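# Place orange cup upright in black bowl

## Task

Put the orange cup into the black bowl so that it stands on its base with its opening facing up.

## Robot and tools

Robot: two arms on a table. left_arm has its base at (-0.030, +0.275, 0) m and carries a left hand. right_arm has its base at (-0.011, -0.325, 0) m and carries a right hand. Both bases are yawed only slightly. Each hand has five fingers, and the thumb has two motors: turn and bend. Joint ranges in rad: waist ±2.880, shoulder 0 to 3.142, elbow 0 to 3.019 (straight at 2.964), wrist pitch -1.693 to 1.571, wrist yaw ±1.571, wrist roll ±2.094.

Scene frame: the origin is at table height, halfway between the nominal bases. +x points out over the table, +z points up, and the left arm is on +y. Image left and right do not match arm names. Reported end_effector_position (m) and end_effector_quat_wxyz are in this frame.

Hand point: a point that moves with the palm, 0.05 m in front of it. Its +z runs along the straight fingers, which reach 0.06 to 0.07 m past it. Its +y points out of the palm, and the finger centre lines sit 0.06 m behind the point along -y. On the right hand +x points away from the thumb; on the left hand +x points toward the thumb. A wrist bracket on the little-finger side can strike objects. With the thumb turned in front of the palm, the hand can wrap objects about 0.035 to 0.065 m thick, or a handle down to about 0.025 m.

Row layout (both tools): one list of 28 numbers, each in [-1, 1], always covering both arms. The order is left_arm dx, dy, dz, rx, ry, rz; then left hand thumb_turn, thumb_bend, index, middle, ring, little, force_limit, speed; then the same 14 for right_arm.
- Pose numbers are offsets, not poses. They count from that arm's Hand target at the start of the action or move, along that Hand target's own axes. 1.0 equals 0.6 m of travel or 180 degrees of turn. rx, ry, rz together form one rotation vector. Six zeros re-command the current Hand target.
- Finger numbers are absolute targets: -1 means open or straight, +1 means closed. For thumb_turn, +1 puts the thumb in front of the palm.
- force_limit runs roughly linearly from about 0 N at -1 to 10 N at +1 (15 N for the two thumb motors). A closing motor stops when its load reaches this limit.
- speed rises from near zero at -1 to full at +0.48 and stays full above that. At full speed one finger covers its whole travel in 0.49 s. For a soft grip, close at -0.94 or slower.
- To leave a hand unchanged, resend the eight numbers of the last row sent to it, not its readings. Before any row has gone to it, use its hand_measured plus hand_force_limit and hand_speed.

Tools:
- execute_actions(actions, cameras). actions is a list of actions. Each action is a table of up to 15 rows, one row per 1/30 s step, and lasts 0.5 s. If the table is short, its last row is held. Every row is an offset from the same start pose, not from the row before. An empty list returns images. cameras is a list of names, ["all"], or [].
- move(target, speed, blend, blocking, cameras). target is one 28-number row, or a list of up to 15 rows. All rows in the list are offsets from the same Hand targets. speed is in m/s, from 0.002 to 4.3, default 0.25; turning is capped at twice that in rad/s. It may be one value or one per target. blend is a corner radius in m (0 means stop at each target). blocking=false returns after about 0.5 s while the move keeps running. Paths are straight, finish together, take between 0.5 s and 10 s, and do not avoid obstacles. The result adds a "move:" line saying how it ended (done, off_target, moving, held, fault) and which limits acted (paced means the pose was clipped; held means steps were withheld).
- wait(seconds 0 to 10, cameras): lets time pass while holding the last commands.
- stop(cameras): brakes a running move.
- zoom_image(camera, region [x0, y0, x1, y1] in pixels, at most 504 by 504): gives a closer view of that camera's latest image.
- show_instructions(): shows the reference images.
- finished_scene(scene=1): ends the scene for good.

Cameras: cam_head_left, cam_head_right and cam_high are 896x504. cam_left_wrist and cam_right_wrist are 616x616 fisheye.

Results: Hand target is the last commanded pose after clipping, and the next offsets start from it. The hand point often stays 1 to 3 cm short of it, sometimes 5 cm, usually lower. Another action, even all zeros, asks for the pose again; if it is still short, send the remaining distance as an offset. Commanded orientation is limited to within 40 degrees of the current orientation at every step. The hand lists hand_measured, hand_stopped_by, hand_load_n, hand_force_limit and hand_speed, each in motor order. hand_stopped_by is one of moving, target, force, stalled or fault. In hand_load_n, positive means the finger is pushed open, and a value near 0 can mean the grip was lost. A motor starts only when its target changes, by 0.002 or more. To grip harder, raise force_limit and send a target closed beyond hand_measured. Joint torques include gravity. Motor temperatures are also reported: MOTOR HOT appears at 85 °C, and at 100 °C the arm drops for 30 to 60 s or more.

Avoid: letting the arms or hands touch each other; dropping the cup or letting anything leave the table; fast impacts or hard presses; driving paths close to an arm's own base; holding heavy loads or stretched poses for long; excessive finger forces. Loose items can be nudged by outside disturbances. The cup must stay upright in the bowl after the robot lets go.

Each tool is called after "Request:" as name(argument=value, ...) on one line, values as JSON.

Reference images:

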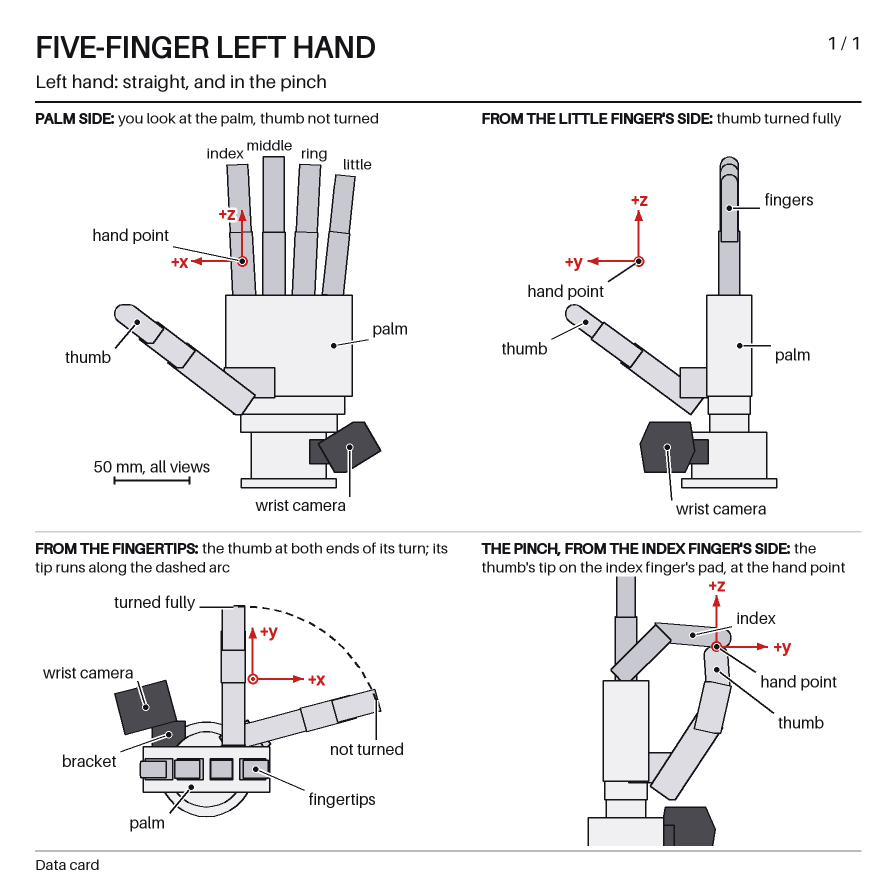

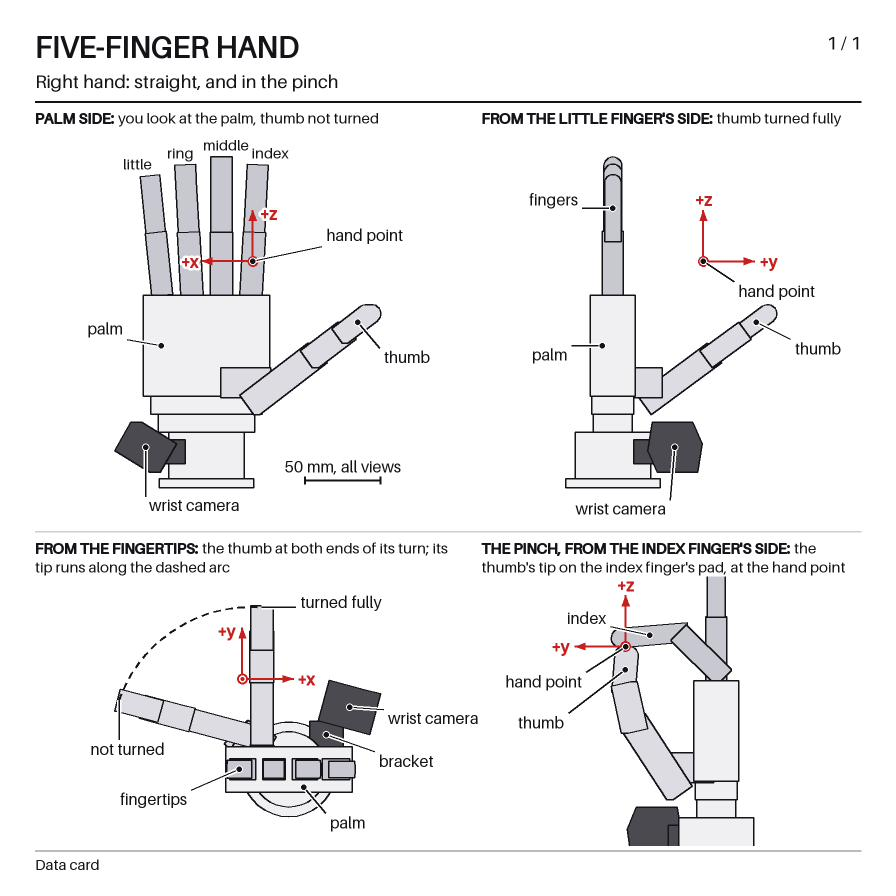

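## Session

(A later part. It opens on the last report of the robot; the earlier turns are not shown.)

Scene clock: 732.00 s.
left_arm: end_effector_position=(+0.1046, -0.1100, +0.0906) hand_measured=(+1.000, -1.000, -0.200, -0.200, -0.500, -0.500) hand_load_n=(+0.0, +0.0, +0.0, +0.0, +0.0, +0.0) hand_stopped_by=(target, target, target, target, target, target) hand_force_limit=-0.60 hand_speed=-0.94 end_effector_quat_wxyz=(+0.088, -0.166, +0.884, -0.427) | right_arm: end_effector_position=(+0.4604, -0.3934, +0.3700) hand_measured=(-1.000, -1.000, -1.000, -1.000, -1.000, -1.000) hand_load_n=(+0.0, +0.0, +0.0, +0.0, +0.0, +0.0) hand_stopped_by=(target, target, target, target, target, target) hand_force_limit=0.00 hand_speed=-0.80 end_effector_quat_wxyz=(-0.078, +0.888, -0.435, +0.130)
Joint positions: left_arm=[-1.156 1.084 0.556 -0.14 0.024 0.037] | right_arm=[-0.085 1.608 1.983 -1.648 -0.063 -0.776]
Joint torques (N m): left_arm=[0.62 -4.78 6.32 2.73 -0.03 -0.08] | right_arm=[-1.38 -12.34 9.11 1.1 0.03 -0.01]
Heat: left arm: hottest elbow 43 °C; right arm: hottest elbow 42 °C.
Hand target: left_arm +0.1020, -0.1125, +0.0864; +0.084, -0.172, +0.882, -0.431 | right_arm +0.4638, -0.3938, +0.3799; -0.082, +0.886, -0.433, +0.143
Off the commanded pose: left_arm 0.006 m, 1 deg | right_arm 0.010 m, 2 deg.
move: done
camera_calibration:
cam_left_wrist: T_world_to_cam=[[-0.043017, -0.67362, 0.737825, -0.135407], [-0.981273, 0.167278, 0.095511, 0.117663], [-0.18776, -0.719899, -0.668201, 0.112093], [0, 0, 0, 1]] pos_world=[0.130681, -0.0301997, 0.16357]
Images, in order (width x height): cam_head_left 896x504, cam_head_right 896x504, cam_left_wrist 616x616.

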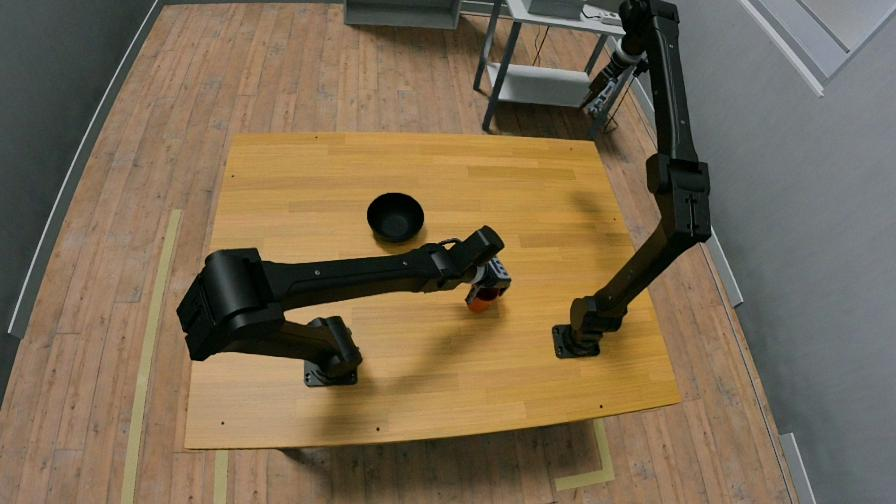

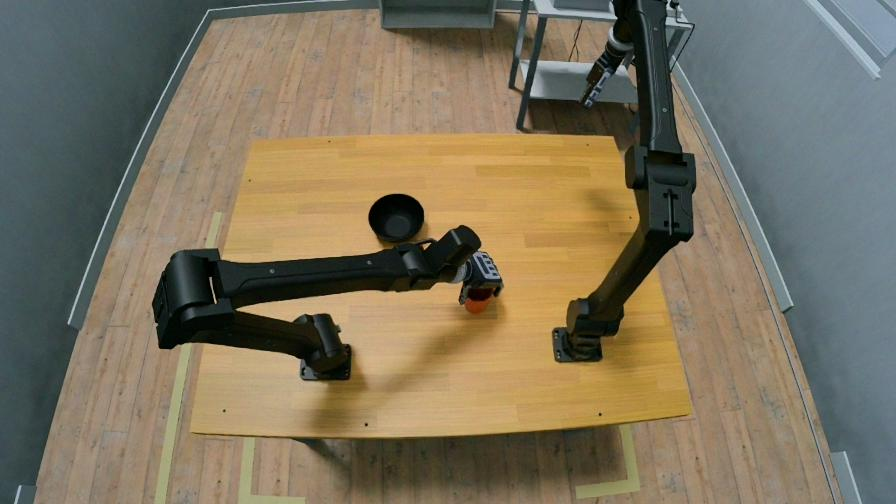

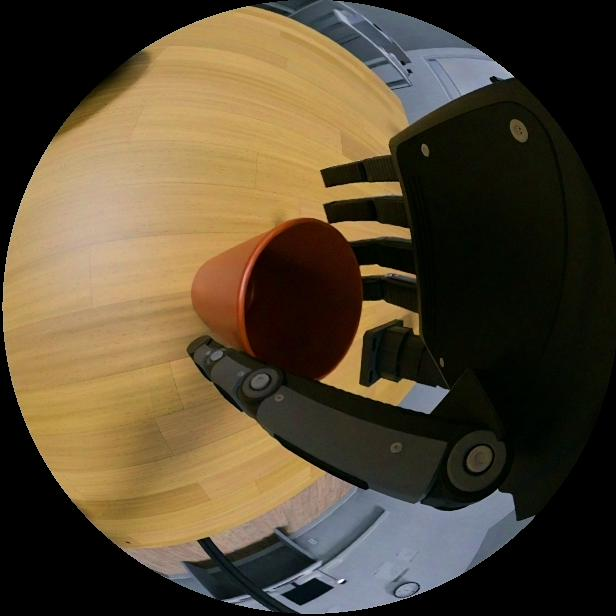

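Request:
move(target=[0, 0, 0, 0, 0, 0, 1, -1, 0.25, 0.25, -0.5, -0.5, -0.6, -0.94, 0, 0, 0, 0, 0, 0, -1, -1, -1, -1, -1, -1, 0, -0.8], cameras=["cam_head_left", "cam_head_right", "cam_left_wrist"])

Request:
zoom_image(camera="cam_left_wrist", region=[150, 200, 450, 450])

Request:
zoom_image(camera="cam_head_right", region=[440, 250, 520, 330])

Request:
zoom_image(camera="cam_head_left", region=[440, 250, 520, 330])

Scene clock: 753.67 s.
left_arm: end_effector_position=(+0.1046, -0.1100, +0.0906) hand_measured=(+1.000, -1.000, -0.106, -0.150, -0.500, -0.500) hand_load_n=(+0.0, +0.5, +2.0, +2.5, +0.0, +0.0) hand_stopped_by=(target, target, force, force, target, target) hand_force_limit=-0.60 hand_speed=-0.94 end_effector_quat_wxyz=(+0.088, -0.166, +0.884, -0.427) | right_arm: end_effector_position=(+0.4604, -0.3934, +0.3700) hand_measured=(-1.000, -1.000, -1.000, -1.000, -1.000, -1.000) hand_load_n=(-0.5, +0.0, +0.0, +0.0, +0.0, +0.0) hand_stopped_by=(target, target, target, target, target, target) hand_force_limit=0.00 hand_speed=-0.80 end_effector_quat_wxyz=(-0.078, +0.888, -0.435, +0.130)
Joint positions: left_arm=[-1.156 1.084 0.556 -0.14 0.024 0.037] | right_arm=[-0.085 1.608 1.983 -1.648 -0.063 -0.776]
Joint torques (N m): left_arm=[0.56 -4.72 6.32 2.73 -0.03 -0.08] | right_arm=[-1.49 -12.57 9.16 1.01 0.01 0]
Heat: left arm: hottest elbow 42 °C; right arm: hottest elbow 42 °C.
Hand target: left_arm +0.1020, -0.1125, +0.0864; +0.084, -0.172, +0.882, -0.431 | right_arm +0.4638, -0.3938, +0.3799; -0.082, +0.886, -0.433, +0.143
Off the commanded pose: left_arm 0.006 m, 1 deg | right_arm 0.010 m, 2 deg.
move: done
camera_calibration:
cam_left_wrist: T_world_to_cam=[[-0.043017, -0.67362, 0.737825, -0.135407], [-0.981273, 0.167278, 0.095511, 0.117663], [-0.18776, -0.719899, -0.668201, 0.112093], [0, 0, 0, 1]] pos_world=[0.130681, -0.0301997, 0.16357]
Images, in order (width x height): cam_head_left 896x504, cam_head_right 896x504, cam_left_wrist 616x616.

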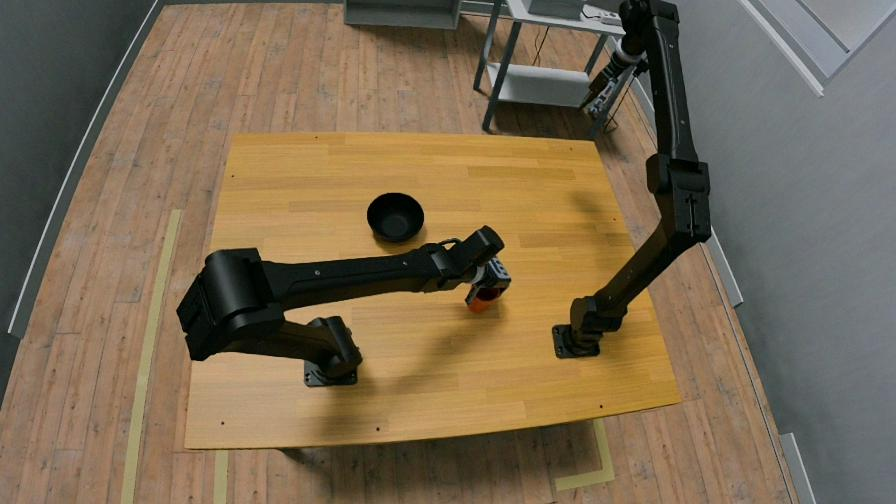

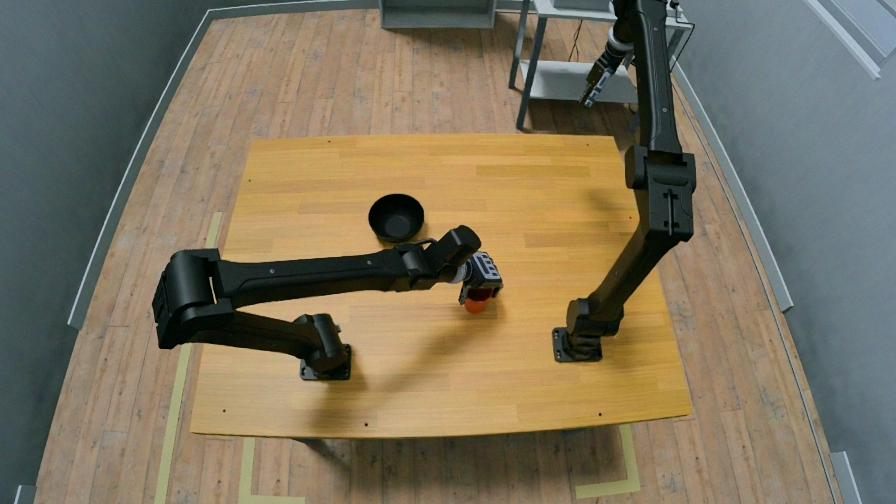

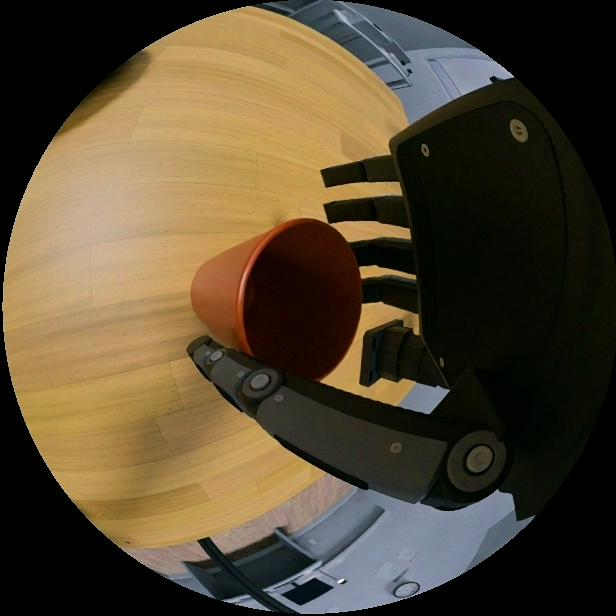

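Scaled by 1.680 from the camera's 616x616 image, which has a finer 880x880 frame.

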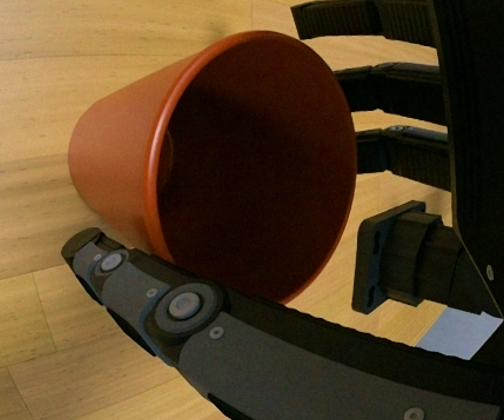

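Scaled by 6.300 from the camera's 896x504 image, which has a finer 1280x720 frame.

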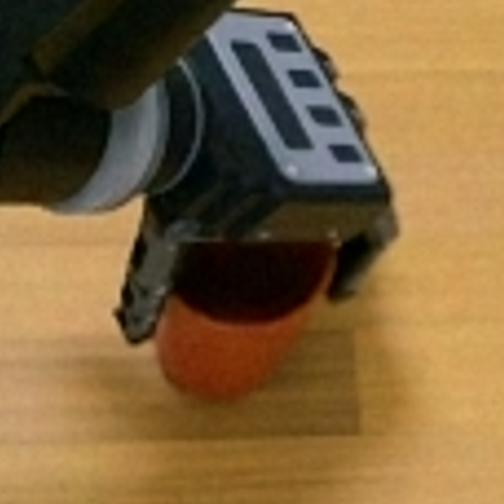

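Scaled by 6.300 from the camera's 896x504 image, which has a finer 1280x720 frame.

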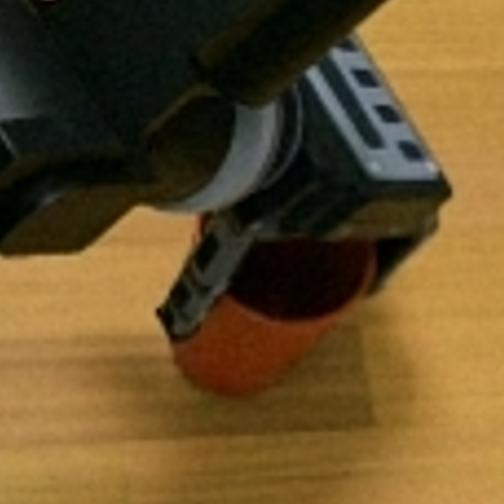

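Request:
move(target=[0, 0, 0, 0, 0, 0, 1, -1, 0.3, 0.3, -0.5, -0.5, -0.35, -0.94, 0, 0, 0, 0, 0, 0, -1, -1, -1, -1, -1, -1, 0, -0.8])

Scene clock: 772.20 s.
left_arm: end_effector_position=(+0.1046, -0.1100, +0.0905) hand_measured=(+1.000, -1.000, -0.102, -0.146, -0.500, -0.500) hand_load_n=(+0.0, +1.0, +3.0, +3.5, +0.0, +0.0) hand_stopped_by=(target, target, force, force, target, target) hand_force_limit=-0.35 hand_speed=-0.94 end_effector_quat_wxyz=(+0.088, -0.166, +0.884, -0.427) | right_arm: end_effector_position=(+0.4604, -0.3934, +0.3700) hand_measured=(-1.000, -1.000, -1.000, -1.000, -1.000, -1.000) hand_load_n=(+0.0, +0.0, +0.0, +0.0, +0.0, +0.0) hand_stopped_by=(target, target, target, target, target, target) hand_force_limit=0.00 hand_speed=-0.80 end_effector_quat_wxyz=(-0.078, +0.888, -0.435, +0.130)
Joint positions: left_arm=[-1.156 1.085 0.556 -0.14 0.024 0.037] | right_arm=[-0.085 1.608 1.983 -1.648 -0.063 -0.776]
Joint torques (N m): left_arm=[0.62 -4.78 6.32 2.73 -0.03 -0.08] | right_arm=[-1.73 -12.34 9.11 0.99 0.01 -0.01]
Heat: left arm: hottest elbow 42 °C; right arm: hottest elbow 42 °C.
Hand target: left_arm +0.1020, -0.1125, +0.0863; +0.084, -0.172, +0.882, -0.430 | right_arm +0.4638, -0.3938, +0.3799; -0.082, +0.886, -0.433, +0.143
Off the commanded pose: left_arm 0.005 m, 1 deg | right_arm 0.010 m, 2 deg.
move: done

Request:
move(target=[0, -0.1970, -0.1539, 0, 0, 0, 1, -1, 0.3, 0.3, -0.5, -0.5, -0.35, -0.94, 0, 0, 0, 0, 0, 0, -1, -1, -1, -1, -1, -1, 0, -0.8], speed=0.1, cameras=["cam_head_left", "cam_head_right", "cam_high", "cam_left_wrist"])

Request:
zoom_image(camera="cam_head_right", region=[420, 210, 540, 330])

Request:
zoom_image(camera="cam_left_wrist", region=[150, 200, 450, 450])

Scene clock: 784.43 s.
left_arm: end_effector_position=(+0.0996, -0.0987, +0.2025) hand_measured=(+1.000, -1.000, -0.102, -0.146, -0.500, -0.500) hand_load_n=(+0.0, +0.5, +3.0, +3.5, +0.0, +0.0) hand_stopped_by=(target, target, force, force, target, target) hand_force_limit=-0.35 hand_speed=-0.94 end_effector_quat_wxyz=(+0.083, -0.168, +0.894, -0.407) | right_arm: end_effector_position=(+0.4604, -0.3934, +0.3700) hand_measured=(-1.000, -1.000, -1.000, -1.000, -1.000, -1.000) hand_load_n=(+0.0, +0.0, +0.0, +0.5, +0.0, +0.0) hand_stopped_by=(target, target, target, target, target, target) hand_force_limit=0.00 hand_speed=-0.80 end_effector_quat_wxyz=(-0.078, +0.888, -0.435, +0.130)
Joint positions: left_arm=[-1.156 0.942 0.804 -0.576 0.024 0.037] | right_arm=[-0.085 1.608 1.983 -1.648 -0.063 -0.776]
Joint torques (N m): left_arm=[0.67 -5.3 12.27 0.88 0.01 -0.08] | right_arm=[-1.73 -12.34 9.18 0.98 0.01 0.01]
Heat: left arm: hottest elbow 42 °C; right arm: hottest elbow 43 °C.
Hand target: left_arm +0.1020, -0.1125, +0.2365; +0.084, -0.172, +0.882, -0.431 | right_arm +0.4638, -0.3938, +0.3799; -0.082, +0.886, -0.433, +0.143
Off the commanded pose: left_arm 0.037 m, 3 deg | right_arm 0.010 m, 2 deg.
move: off_target (left_arm)
camera_calibration:
cam_left_wrist: T_world_to_cam=[[-0.0293042, -0.704399, 0.709199, -0.209133], [-0.979221, 0.162665, 0.121103, 0.0943172], [-0.200666, -0.690914, -0.694529, 0.203493], [0, 0, 0, 1]] pos_world=[0.127063, -0.0220592, 0.278226]
Images, in order (width x height): cam_head_left 896x504, cam_head_right 896x504, cam_high 896x504, cam_left_wrist 616x616.

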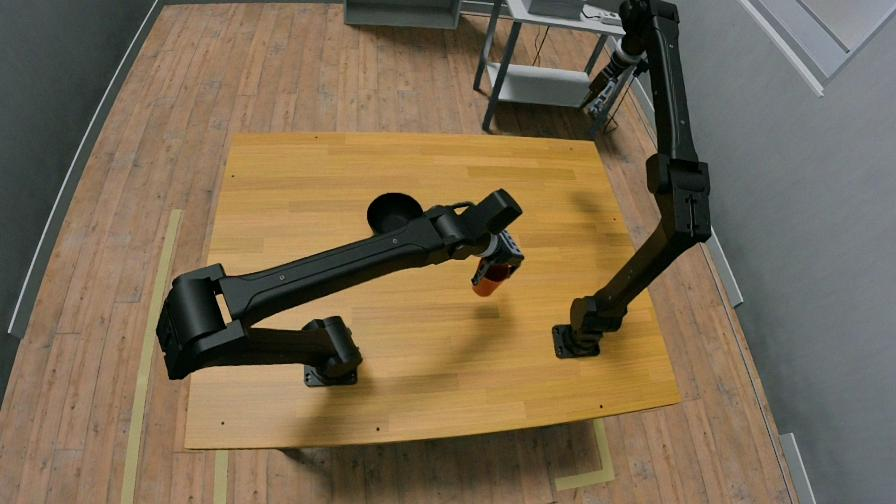

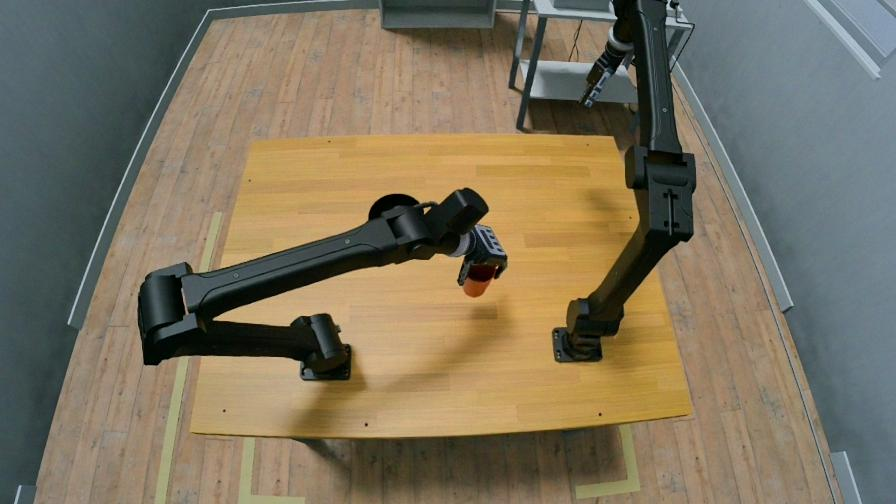

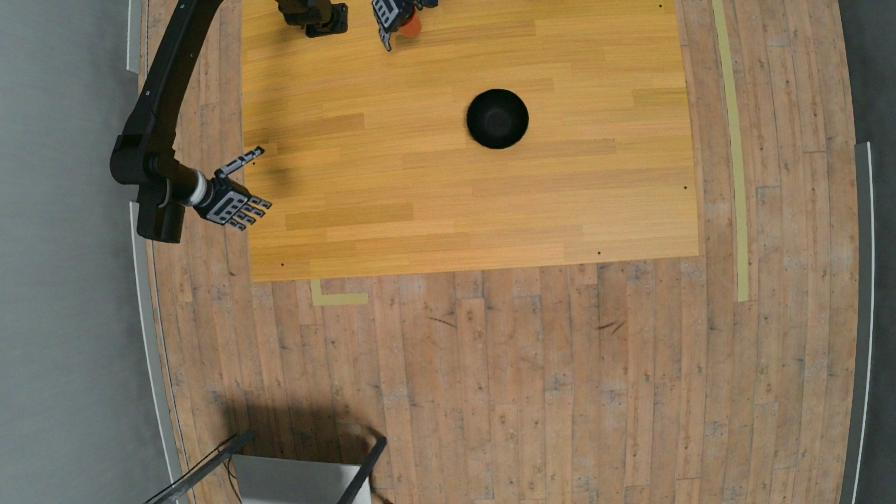

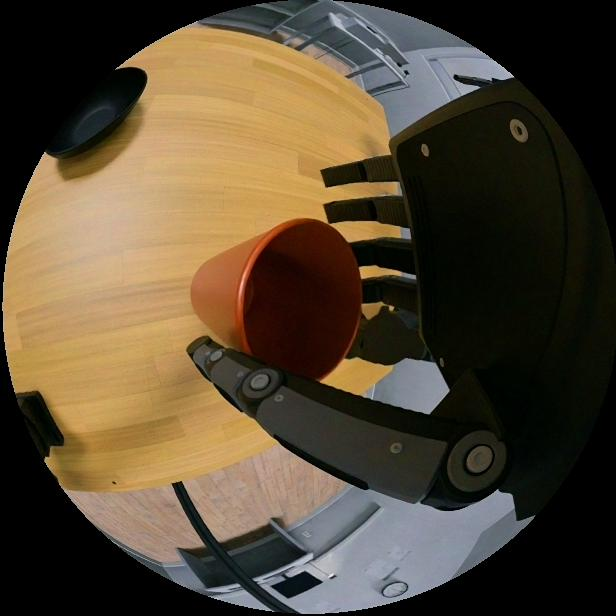

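Scaled by 4.200 from the camera's 896x504 image, which has a finer 1280x720 frame.

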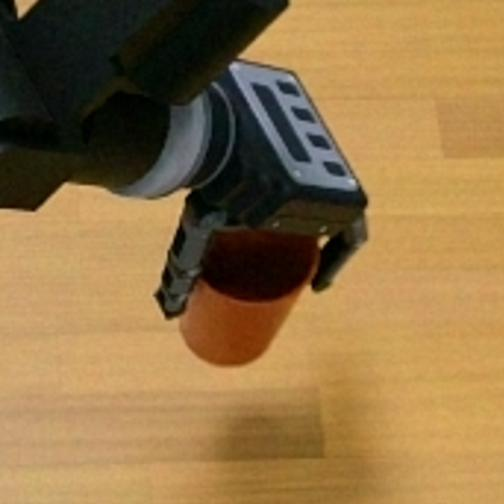

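Scaled by 1.680 from the camera's 616x616 image, which has a finer 880x880 frame.

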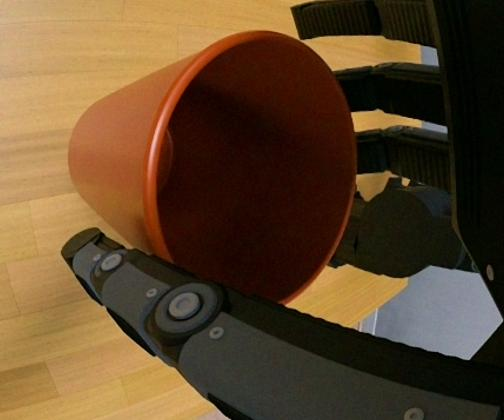

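Request:
move(target=[-0.5088, 0.1017, -0.1398, 0, -0.1874, -0.1464, 1, -1, 0.3, 0.3, -0.5, -0.5, -0.35, -0.94, 0, 0, 0, 0, 0, 0, -1, -1, -1, -1, -1, -1, 0, -0.8], speed=0.15, cameras=["cam_head_left", "cam_head_right", "cam_high", "cam_left_wrist"])

Request:
zoom_image(camera="cam_left_wrist", region=[100, 150, 450, 450])

Request:
zoom_image(camera="cam_high", region=[440, 60, 600, 180])

Request:
zoom_image(camera="cam_head_right", region=[340, 140, 460, 260])

Request:
zoom_image(camera="cam_head_left", region=[340, 140, 460, 260])

Scene clock: 835.97 s.
left_arm: end_effector_position=(+0.3211, +0.1043, +0.2064) hand_measured=(+1.000, -1.000, -0.102, -0.146, -0.500, -0.500) hand_load_n=(+0.0, +0.5, +3.0, +3.5, +0.0, +0.0) hand_stopped_by=(target, target, force, force, target, target) hand_force_limit=-0.35 hand_speed=-0.94 end_effector_quat_wxyz=(+0.210, -0.497, +0.768, -0.345) | right_arm: end_effector_position=(+0.4604, -0.3934, +0.3700) hand_measured=(-1.000, -1.000, -1.000, -1.000, -1.000, -1.000) hand_load_n=(+0.0, -0.5, +0.0, +0.0, +0.0, +0.0) hand_stopped_by=(target, target, target, target, target, target) hand_force_limit=0.00 hand_speed=-0.80 end_effector_quat_wxyz=(-0.078, +0.888, -0.435, +0.130)
Joint positions: left_arm=[-0.345 0.945 0.824 -0.621 0.08 0.046] | right_arm=[-0.085 1.608 1.983 -1.648 -0.063 -0.776]
Joint torques (N m): left_arm=[1.61 -3.96 12.41 2.56 0.11 0.29] | right_arm=[-1.44 -12.75 9.09 0.94 -0.01 -0.01]
Motor temperatures (°C): left_arm=[31 31 51 31 32 29] | right_arm=[34 39 43 29 30 27]
Heat: left arm: hottest elbow 51 °C; right arm: hottest elbow 43 °C.
Hand target: left_arm +0.3457, +0.0985, +0.2401; +0.235, -0.482, +0.758, -0.370 | right_arm +0.4638, -0.3938, +0.3799; -0.082, +0.886, -0.433, +0.143
Off the commanded pose: left_arm 0.042 m, 5 deg | right_arm 0.010 m, 2 deg.
move: off_target (left_arm)
camera_calibration:
cam_left_wrist: T_world_to_cam=[[0.491252, -0.516463, 0.701383, -0.247562], [-0.815011, -0.556642, 0.160954, 0.291891], [0.307292, -0.650704, -0.694375, 0.223604], [0, 0, 0, 1]] pos_world=[0.290798, 0.180122, 0.28192]
Images, in order (width x height): cam_head_left 896x504, cam_head_right 896x504, cam_high 896x504, cam_left_wrist 616x616.

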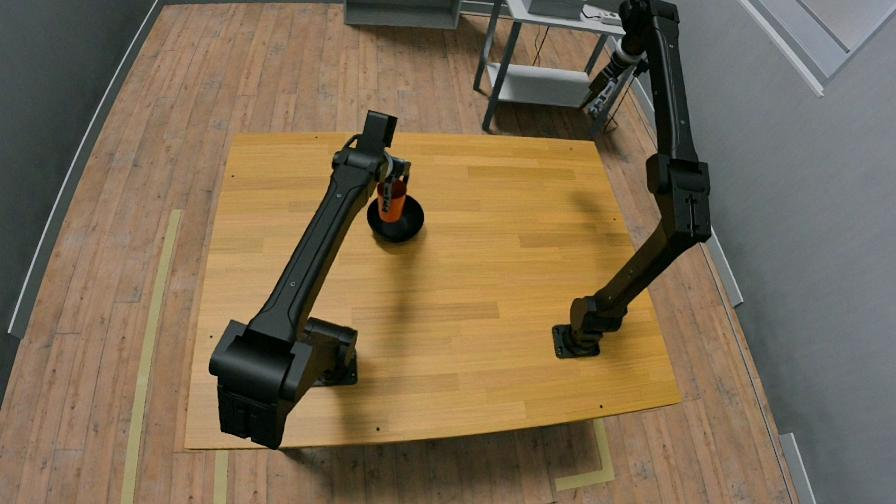

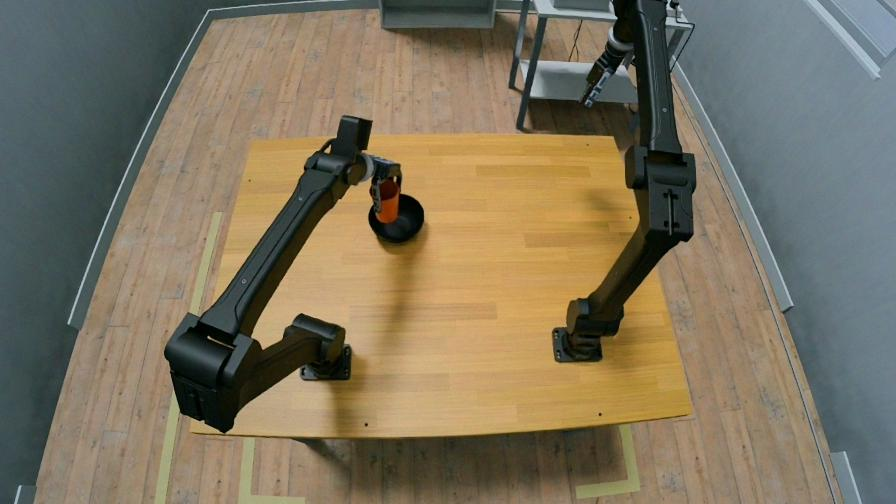

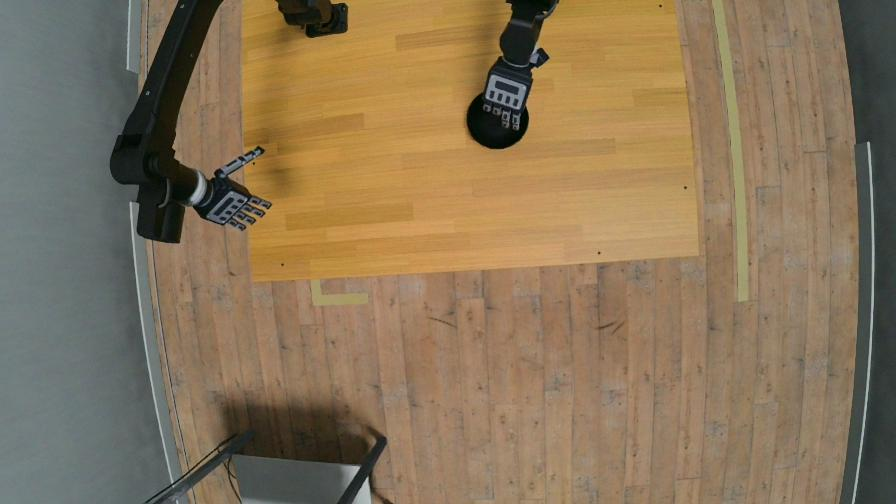

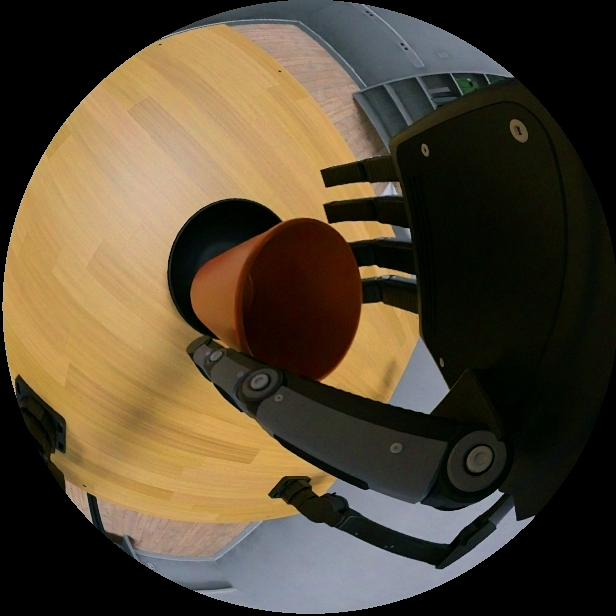

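Scaled by 1.440 from the camera's 616x616 image, which has a finer 880x880 frame.

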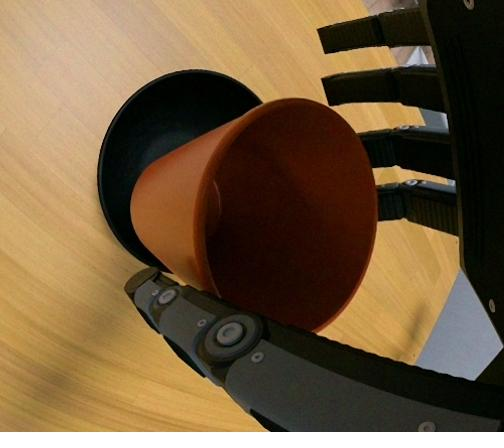

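Scaled by 3.150 from the camera's 896x504 image, which has a finer 1280x720 frame.

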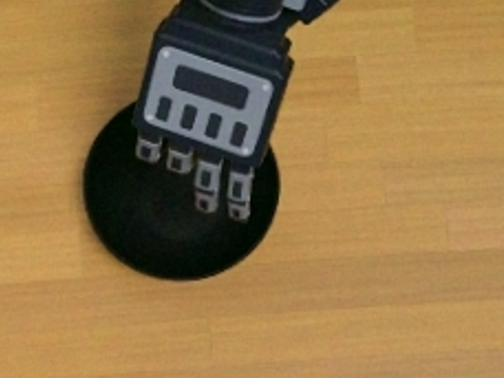

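Scaled by 4.200 from the camera's 896x504 image, which has a finer 1280x720 frame.

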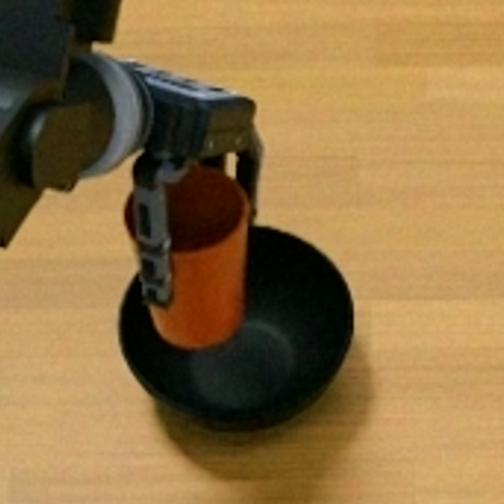

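Scaled by 4.200 from the camera's 896x504 image, which has a finer 1280x720 frame.

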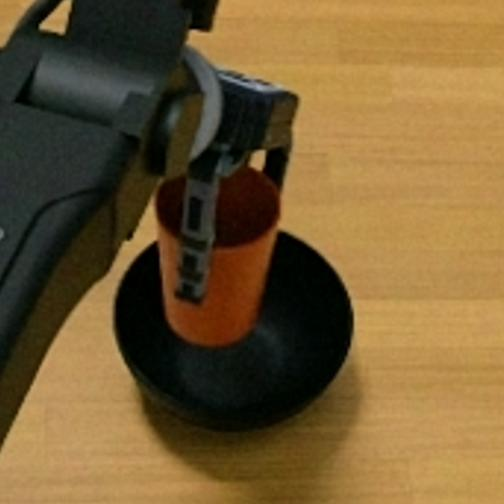

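Request:
move(target=[0.0108, -0.0748, -0.0257, 0, 0, 0, 1, -1, 0.3, 0.3, -0.5, -0.5, -0.35, -0.94, 0, 0, 0, 0, 0, 0, -1, -1, -1, -1, -1, -1, 0, -0.8], speed=0.12)

Scene clock: 917.70 s.
left_arm: end_effector_position=(+0.3462, +0.0928, +0.2562) hand_measured=(+1.000, -1.000, -0.102, -0.146, -0.500, -0.500) hand_load_n=(+0.0, +0.5, +3.0, +3.5, +0.0, +0.0) hand_stopped_by=(target, target, force, force, target, target) hand_force_limit=-0.35 hand_speed=-0.94 end_effector_quat_wxyz=(+0.225, -0.490, +0.763, -0.356) | right_arm: end_effector_position=(+0.4604, -0.3934, +0.3700) hand_measured=(-1.000, -1.000, -1.000, -1.000, -1.000, -1.000) hand_load_n=(+0.0, +0.0, +0.0, +0.0, +0.0, +0.0) hand_stopped_by=(target, target, target, target, target, target) hand_force_limit=0.00 hand_speed=-0.80 end_effector_quat_wxyz=(-0.078, +0.888, -0.435, +0.130)
Joint positions: left_arm=[-0.358 0.991 0.966 -0.678 0.064 0.046] | right_arm=[-0.085 1.608 1.983 -1.648 -0.063 -0.776]
Joint torques (N m): left_arm=[0.56 -5.13 12.45 0.92 -0.03 0.13] | right_arm=[-1.61 -12.1 9.1 1.09 0.04 -0.01]
Heat: left arm: hottest elbow 53 °C; right arm: hottest elbow 43 °C.
Hand target: left_arm +0.3569, +0.0861, +0.2850; +0.235, -0.482, +0.758, -0.370 | right_arm +0.4638, -0.3938, +0.3799; -0.082, +0.886, -0.433, +0.143
Off the commanded pose: left_arm 0.031 m, 2 deg | right_arm 0.010 m, 2 deg.
move: off_target (left_arm)

Request:
move(target=[0, 0.1116, 0.0872, 0, 0, 0, 1, -1, 0.3, 0.3, -0.5, -0.5, -0.35, -0.94, 0, 0, 0, 0, 0, 0, -1, -1, -1, -1, -1, -1, 0, -0.8], speed=0.1, cameras=["cam_head_left", "cam_head_right", "cam_high", "cam_left_wrist"])

Request:
zoom_image(camera="cam_left_wrist", region=[100, 150, 450, 450])

Request:
zoom_image(camera="cam_high", region=[440, 60, 600, 180])

Request:
zoom_image(camera="cam_head_right", region=[340, 140, 460, 260])

Request:
zoom_image(camera="cam_head_left", region=[340, 140, 460, 260])

Scene clock: 938.60 s.
left_arm: end_effector_position=(+0.3546, +0.0898, +0.2030) hand_measured=(+1.000, -1.000, -0.102, -0.146, -0.500, -0.500) hand_load_n=(+0.0, +1.0, +3.0, +3.5, +0.0, +0.0) hand_stopped_by=(target, target, force, force, target, target) hand_force_limit=-0.35 hand_speed=-0.94 end_effector_quat_wxyz=(+0.233, -0.486, +0.758, -0.367) | right_arm: end_effector_position=(+0.4604, -0.3934, +0.3700) hand_measured=(-1.000, -1.000, -1.000, -1.000, -1.000, -1.000) hand_load_n=(+0.0, +0.0, +0.0, +0.0, +0.0, +0.0) hand_stopped_by=(target, target, target, target, target, target) hand_force_limit=0.00 hand_speed=-0.80 end_effector_quat_wxyz=(-0.078, +0.888, -0.435, +0.130)
Joint positions: left_arm=[-0.358 1.017 0.83 -0.487 0.064 0.046] | right_arm=[-0.085 1.608 1.983 -1.648 -0.063 -0.776]
Joint torques (N m): left_arm=[0.44 -5.36 7.3 2.66 -0.03 0.13] | right_arm=[-1.49 -11.81 9.18 0.91 0.05 -0.01]
Motor temperatures (°C): left_arm=[31 31 55 31 32 29] | right_arm=[33 39 43 29 30 27]
Heat: left arm: hottest elbow 55 °C; right arm: hottest elbow 43 °C.
Hand target: left_arm +0.3570, +0.0860, +0.1999; +0.235, -0.482, +0.758, -0.370 | right_arm +0.4638, -0.3938, +0.3799; -0.082, +0.886, -0.433, +0.143
Off the commanded pose: left_arm 0.005 m, 1 deg | right_arm 0.010 m, 2 deg.
move: done
camera_calibration:
cam_left_wrist: T_world_to_cam=[[0.442163, -0.507175, 0.739774, -0.26035], [-0.824845, -0.553897, 0.113268, 0.324527], [0.352312, -0.660281, -0.663253, 0.18007], [0, 0, 0, 1]] pos_world=[0.319361, 0.166608, 0.275274]
Images, in order (width x height): cam_head_left 896x504, cam_head_right 896x504, cam_high 896x504, cam_left_wrist 616x616.

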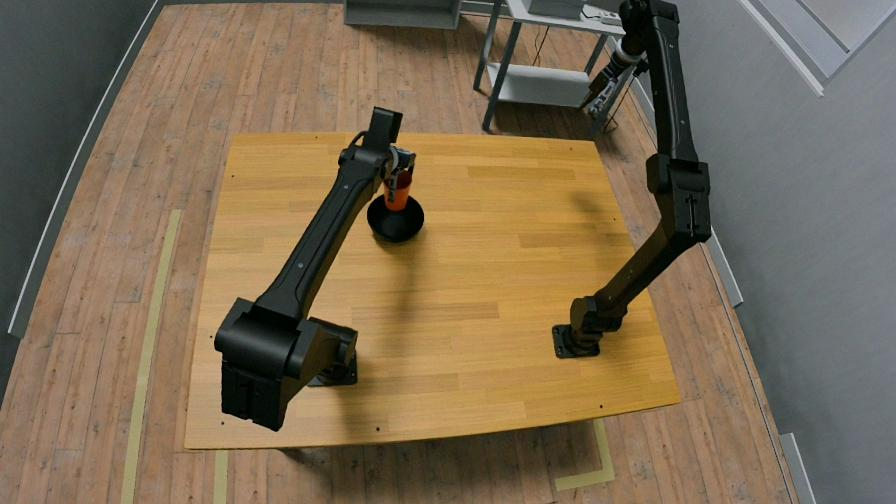

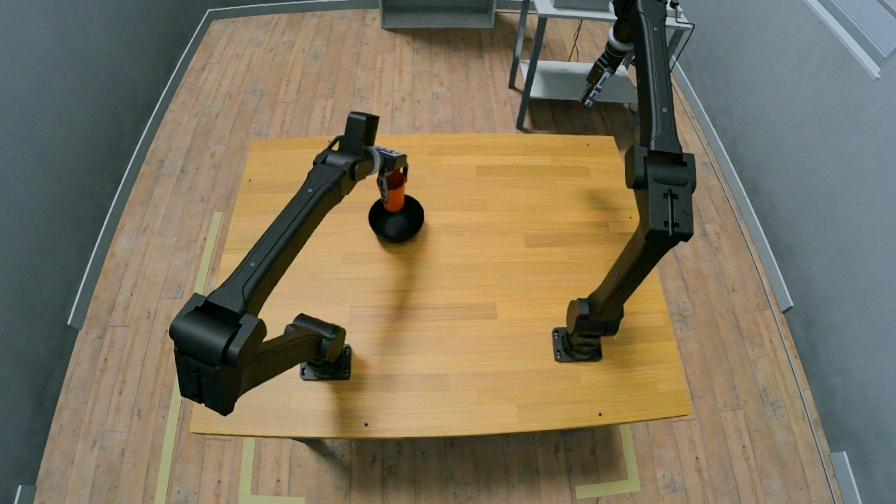

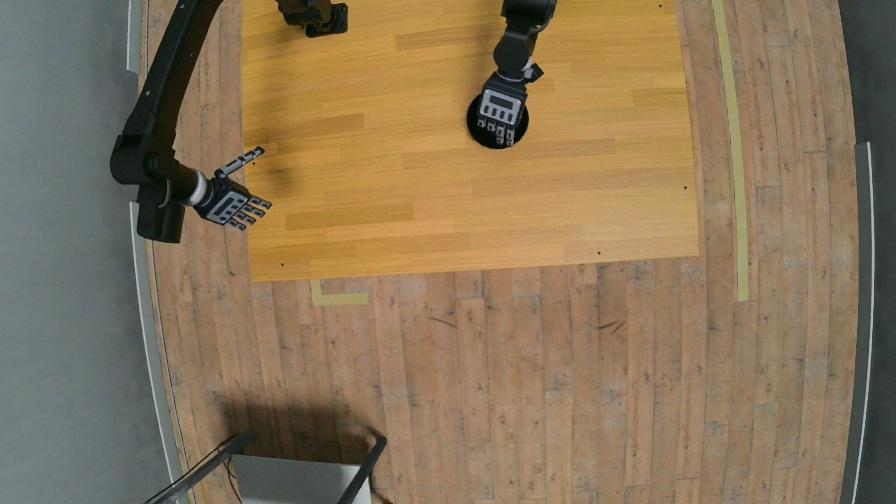

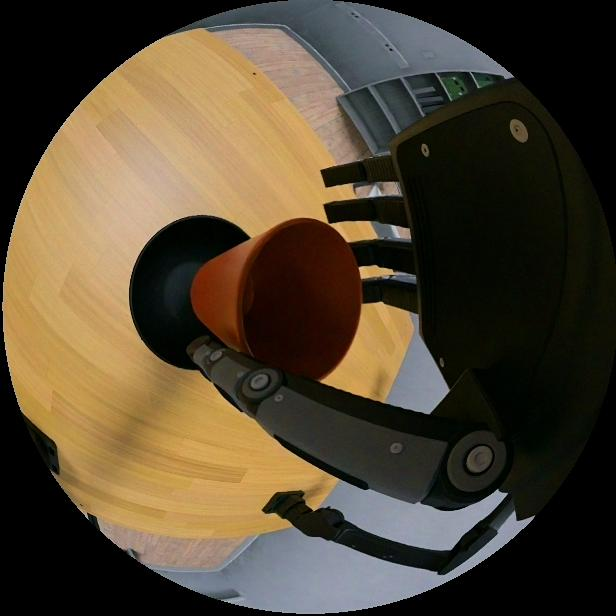

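Scaled by 1.440 from the camera's 616x616 image, which has a finer 880x880 frame.

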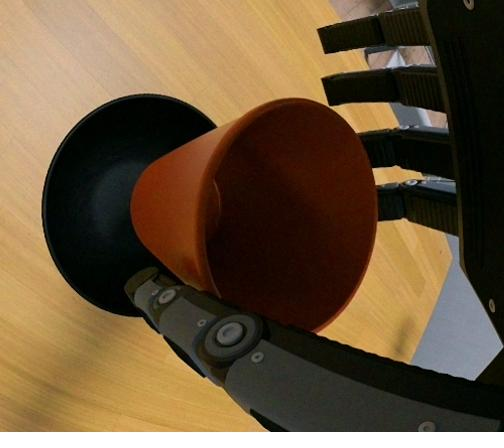

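Scaled by 3.150 from the camera's 896x504 image, which has a finer 1280x720 frame.

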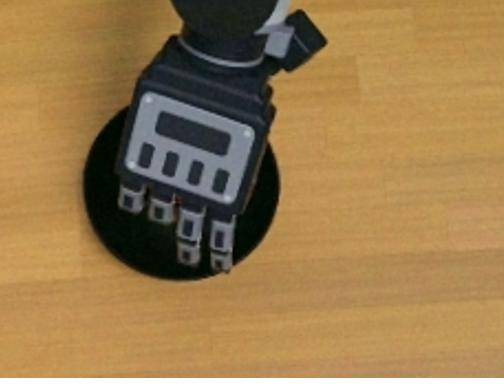

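Scaled by 4.200 from the camera's 896x504 image, which has a finer 1280x720 frame.

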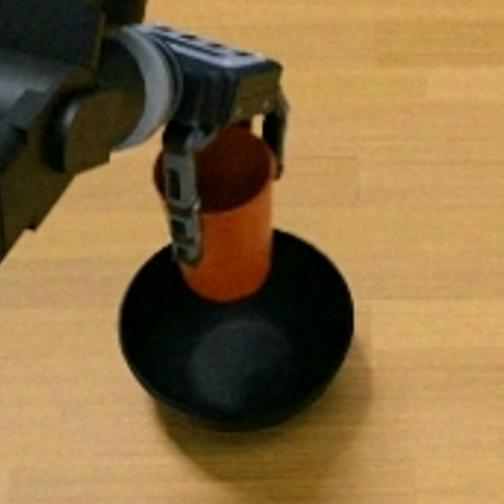

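Scaled by 4.200 from the camera's 896x504 image, which has a finer 1280x720 frame.

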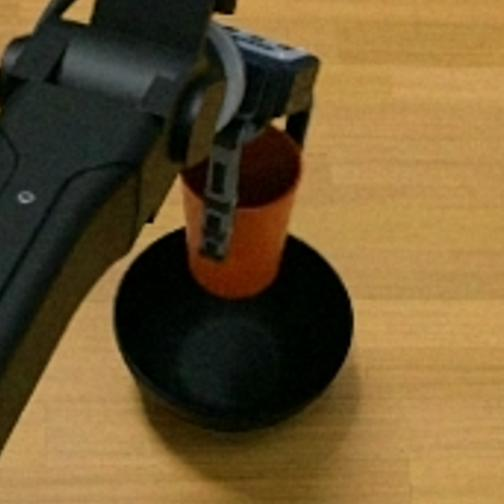

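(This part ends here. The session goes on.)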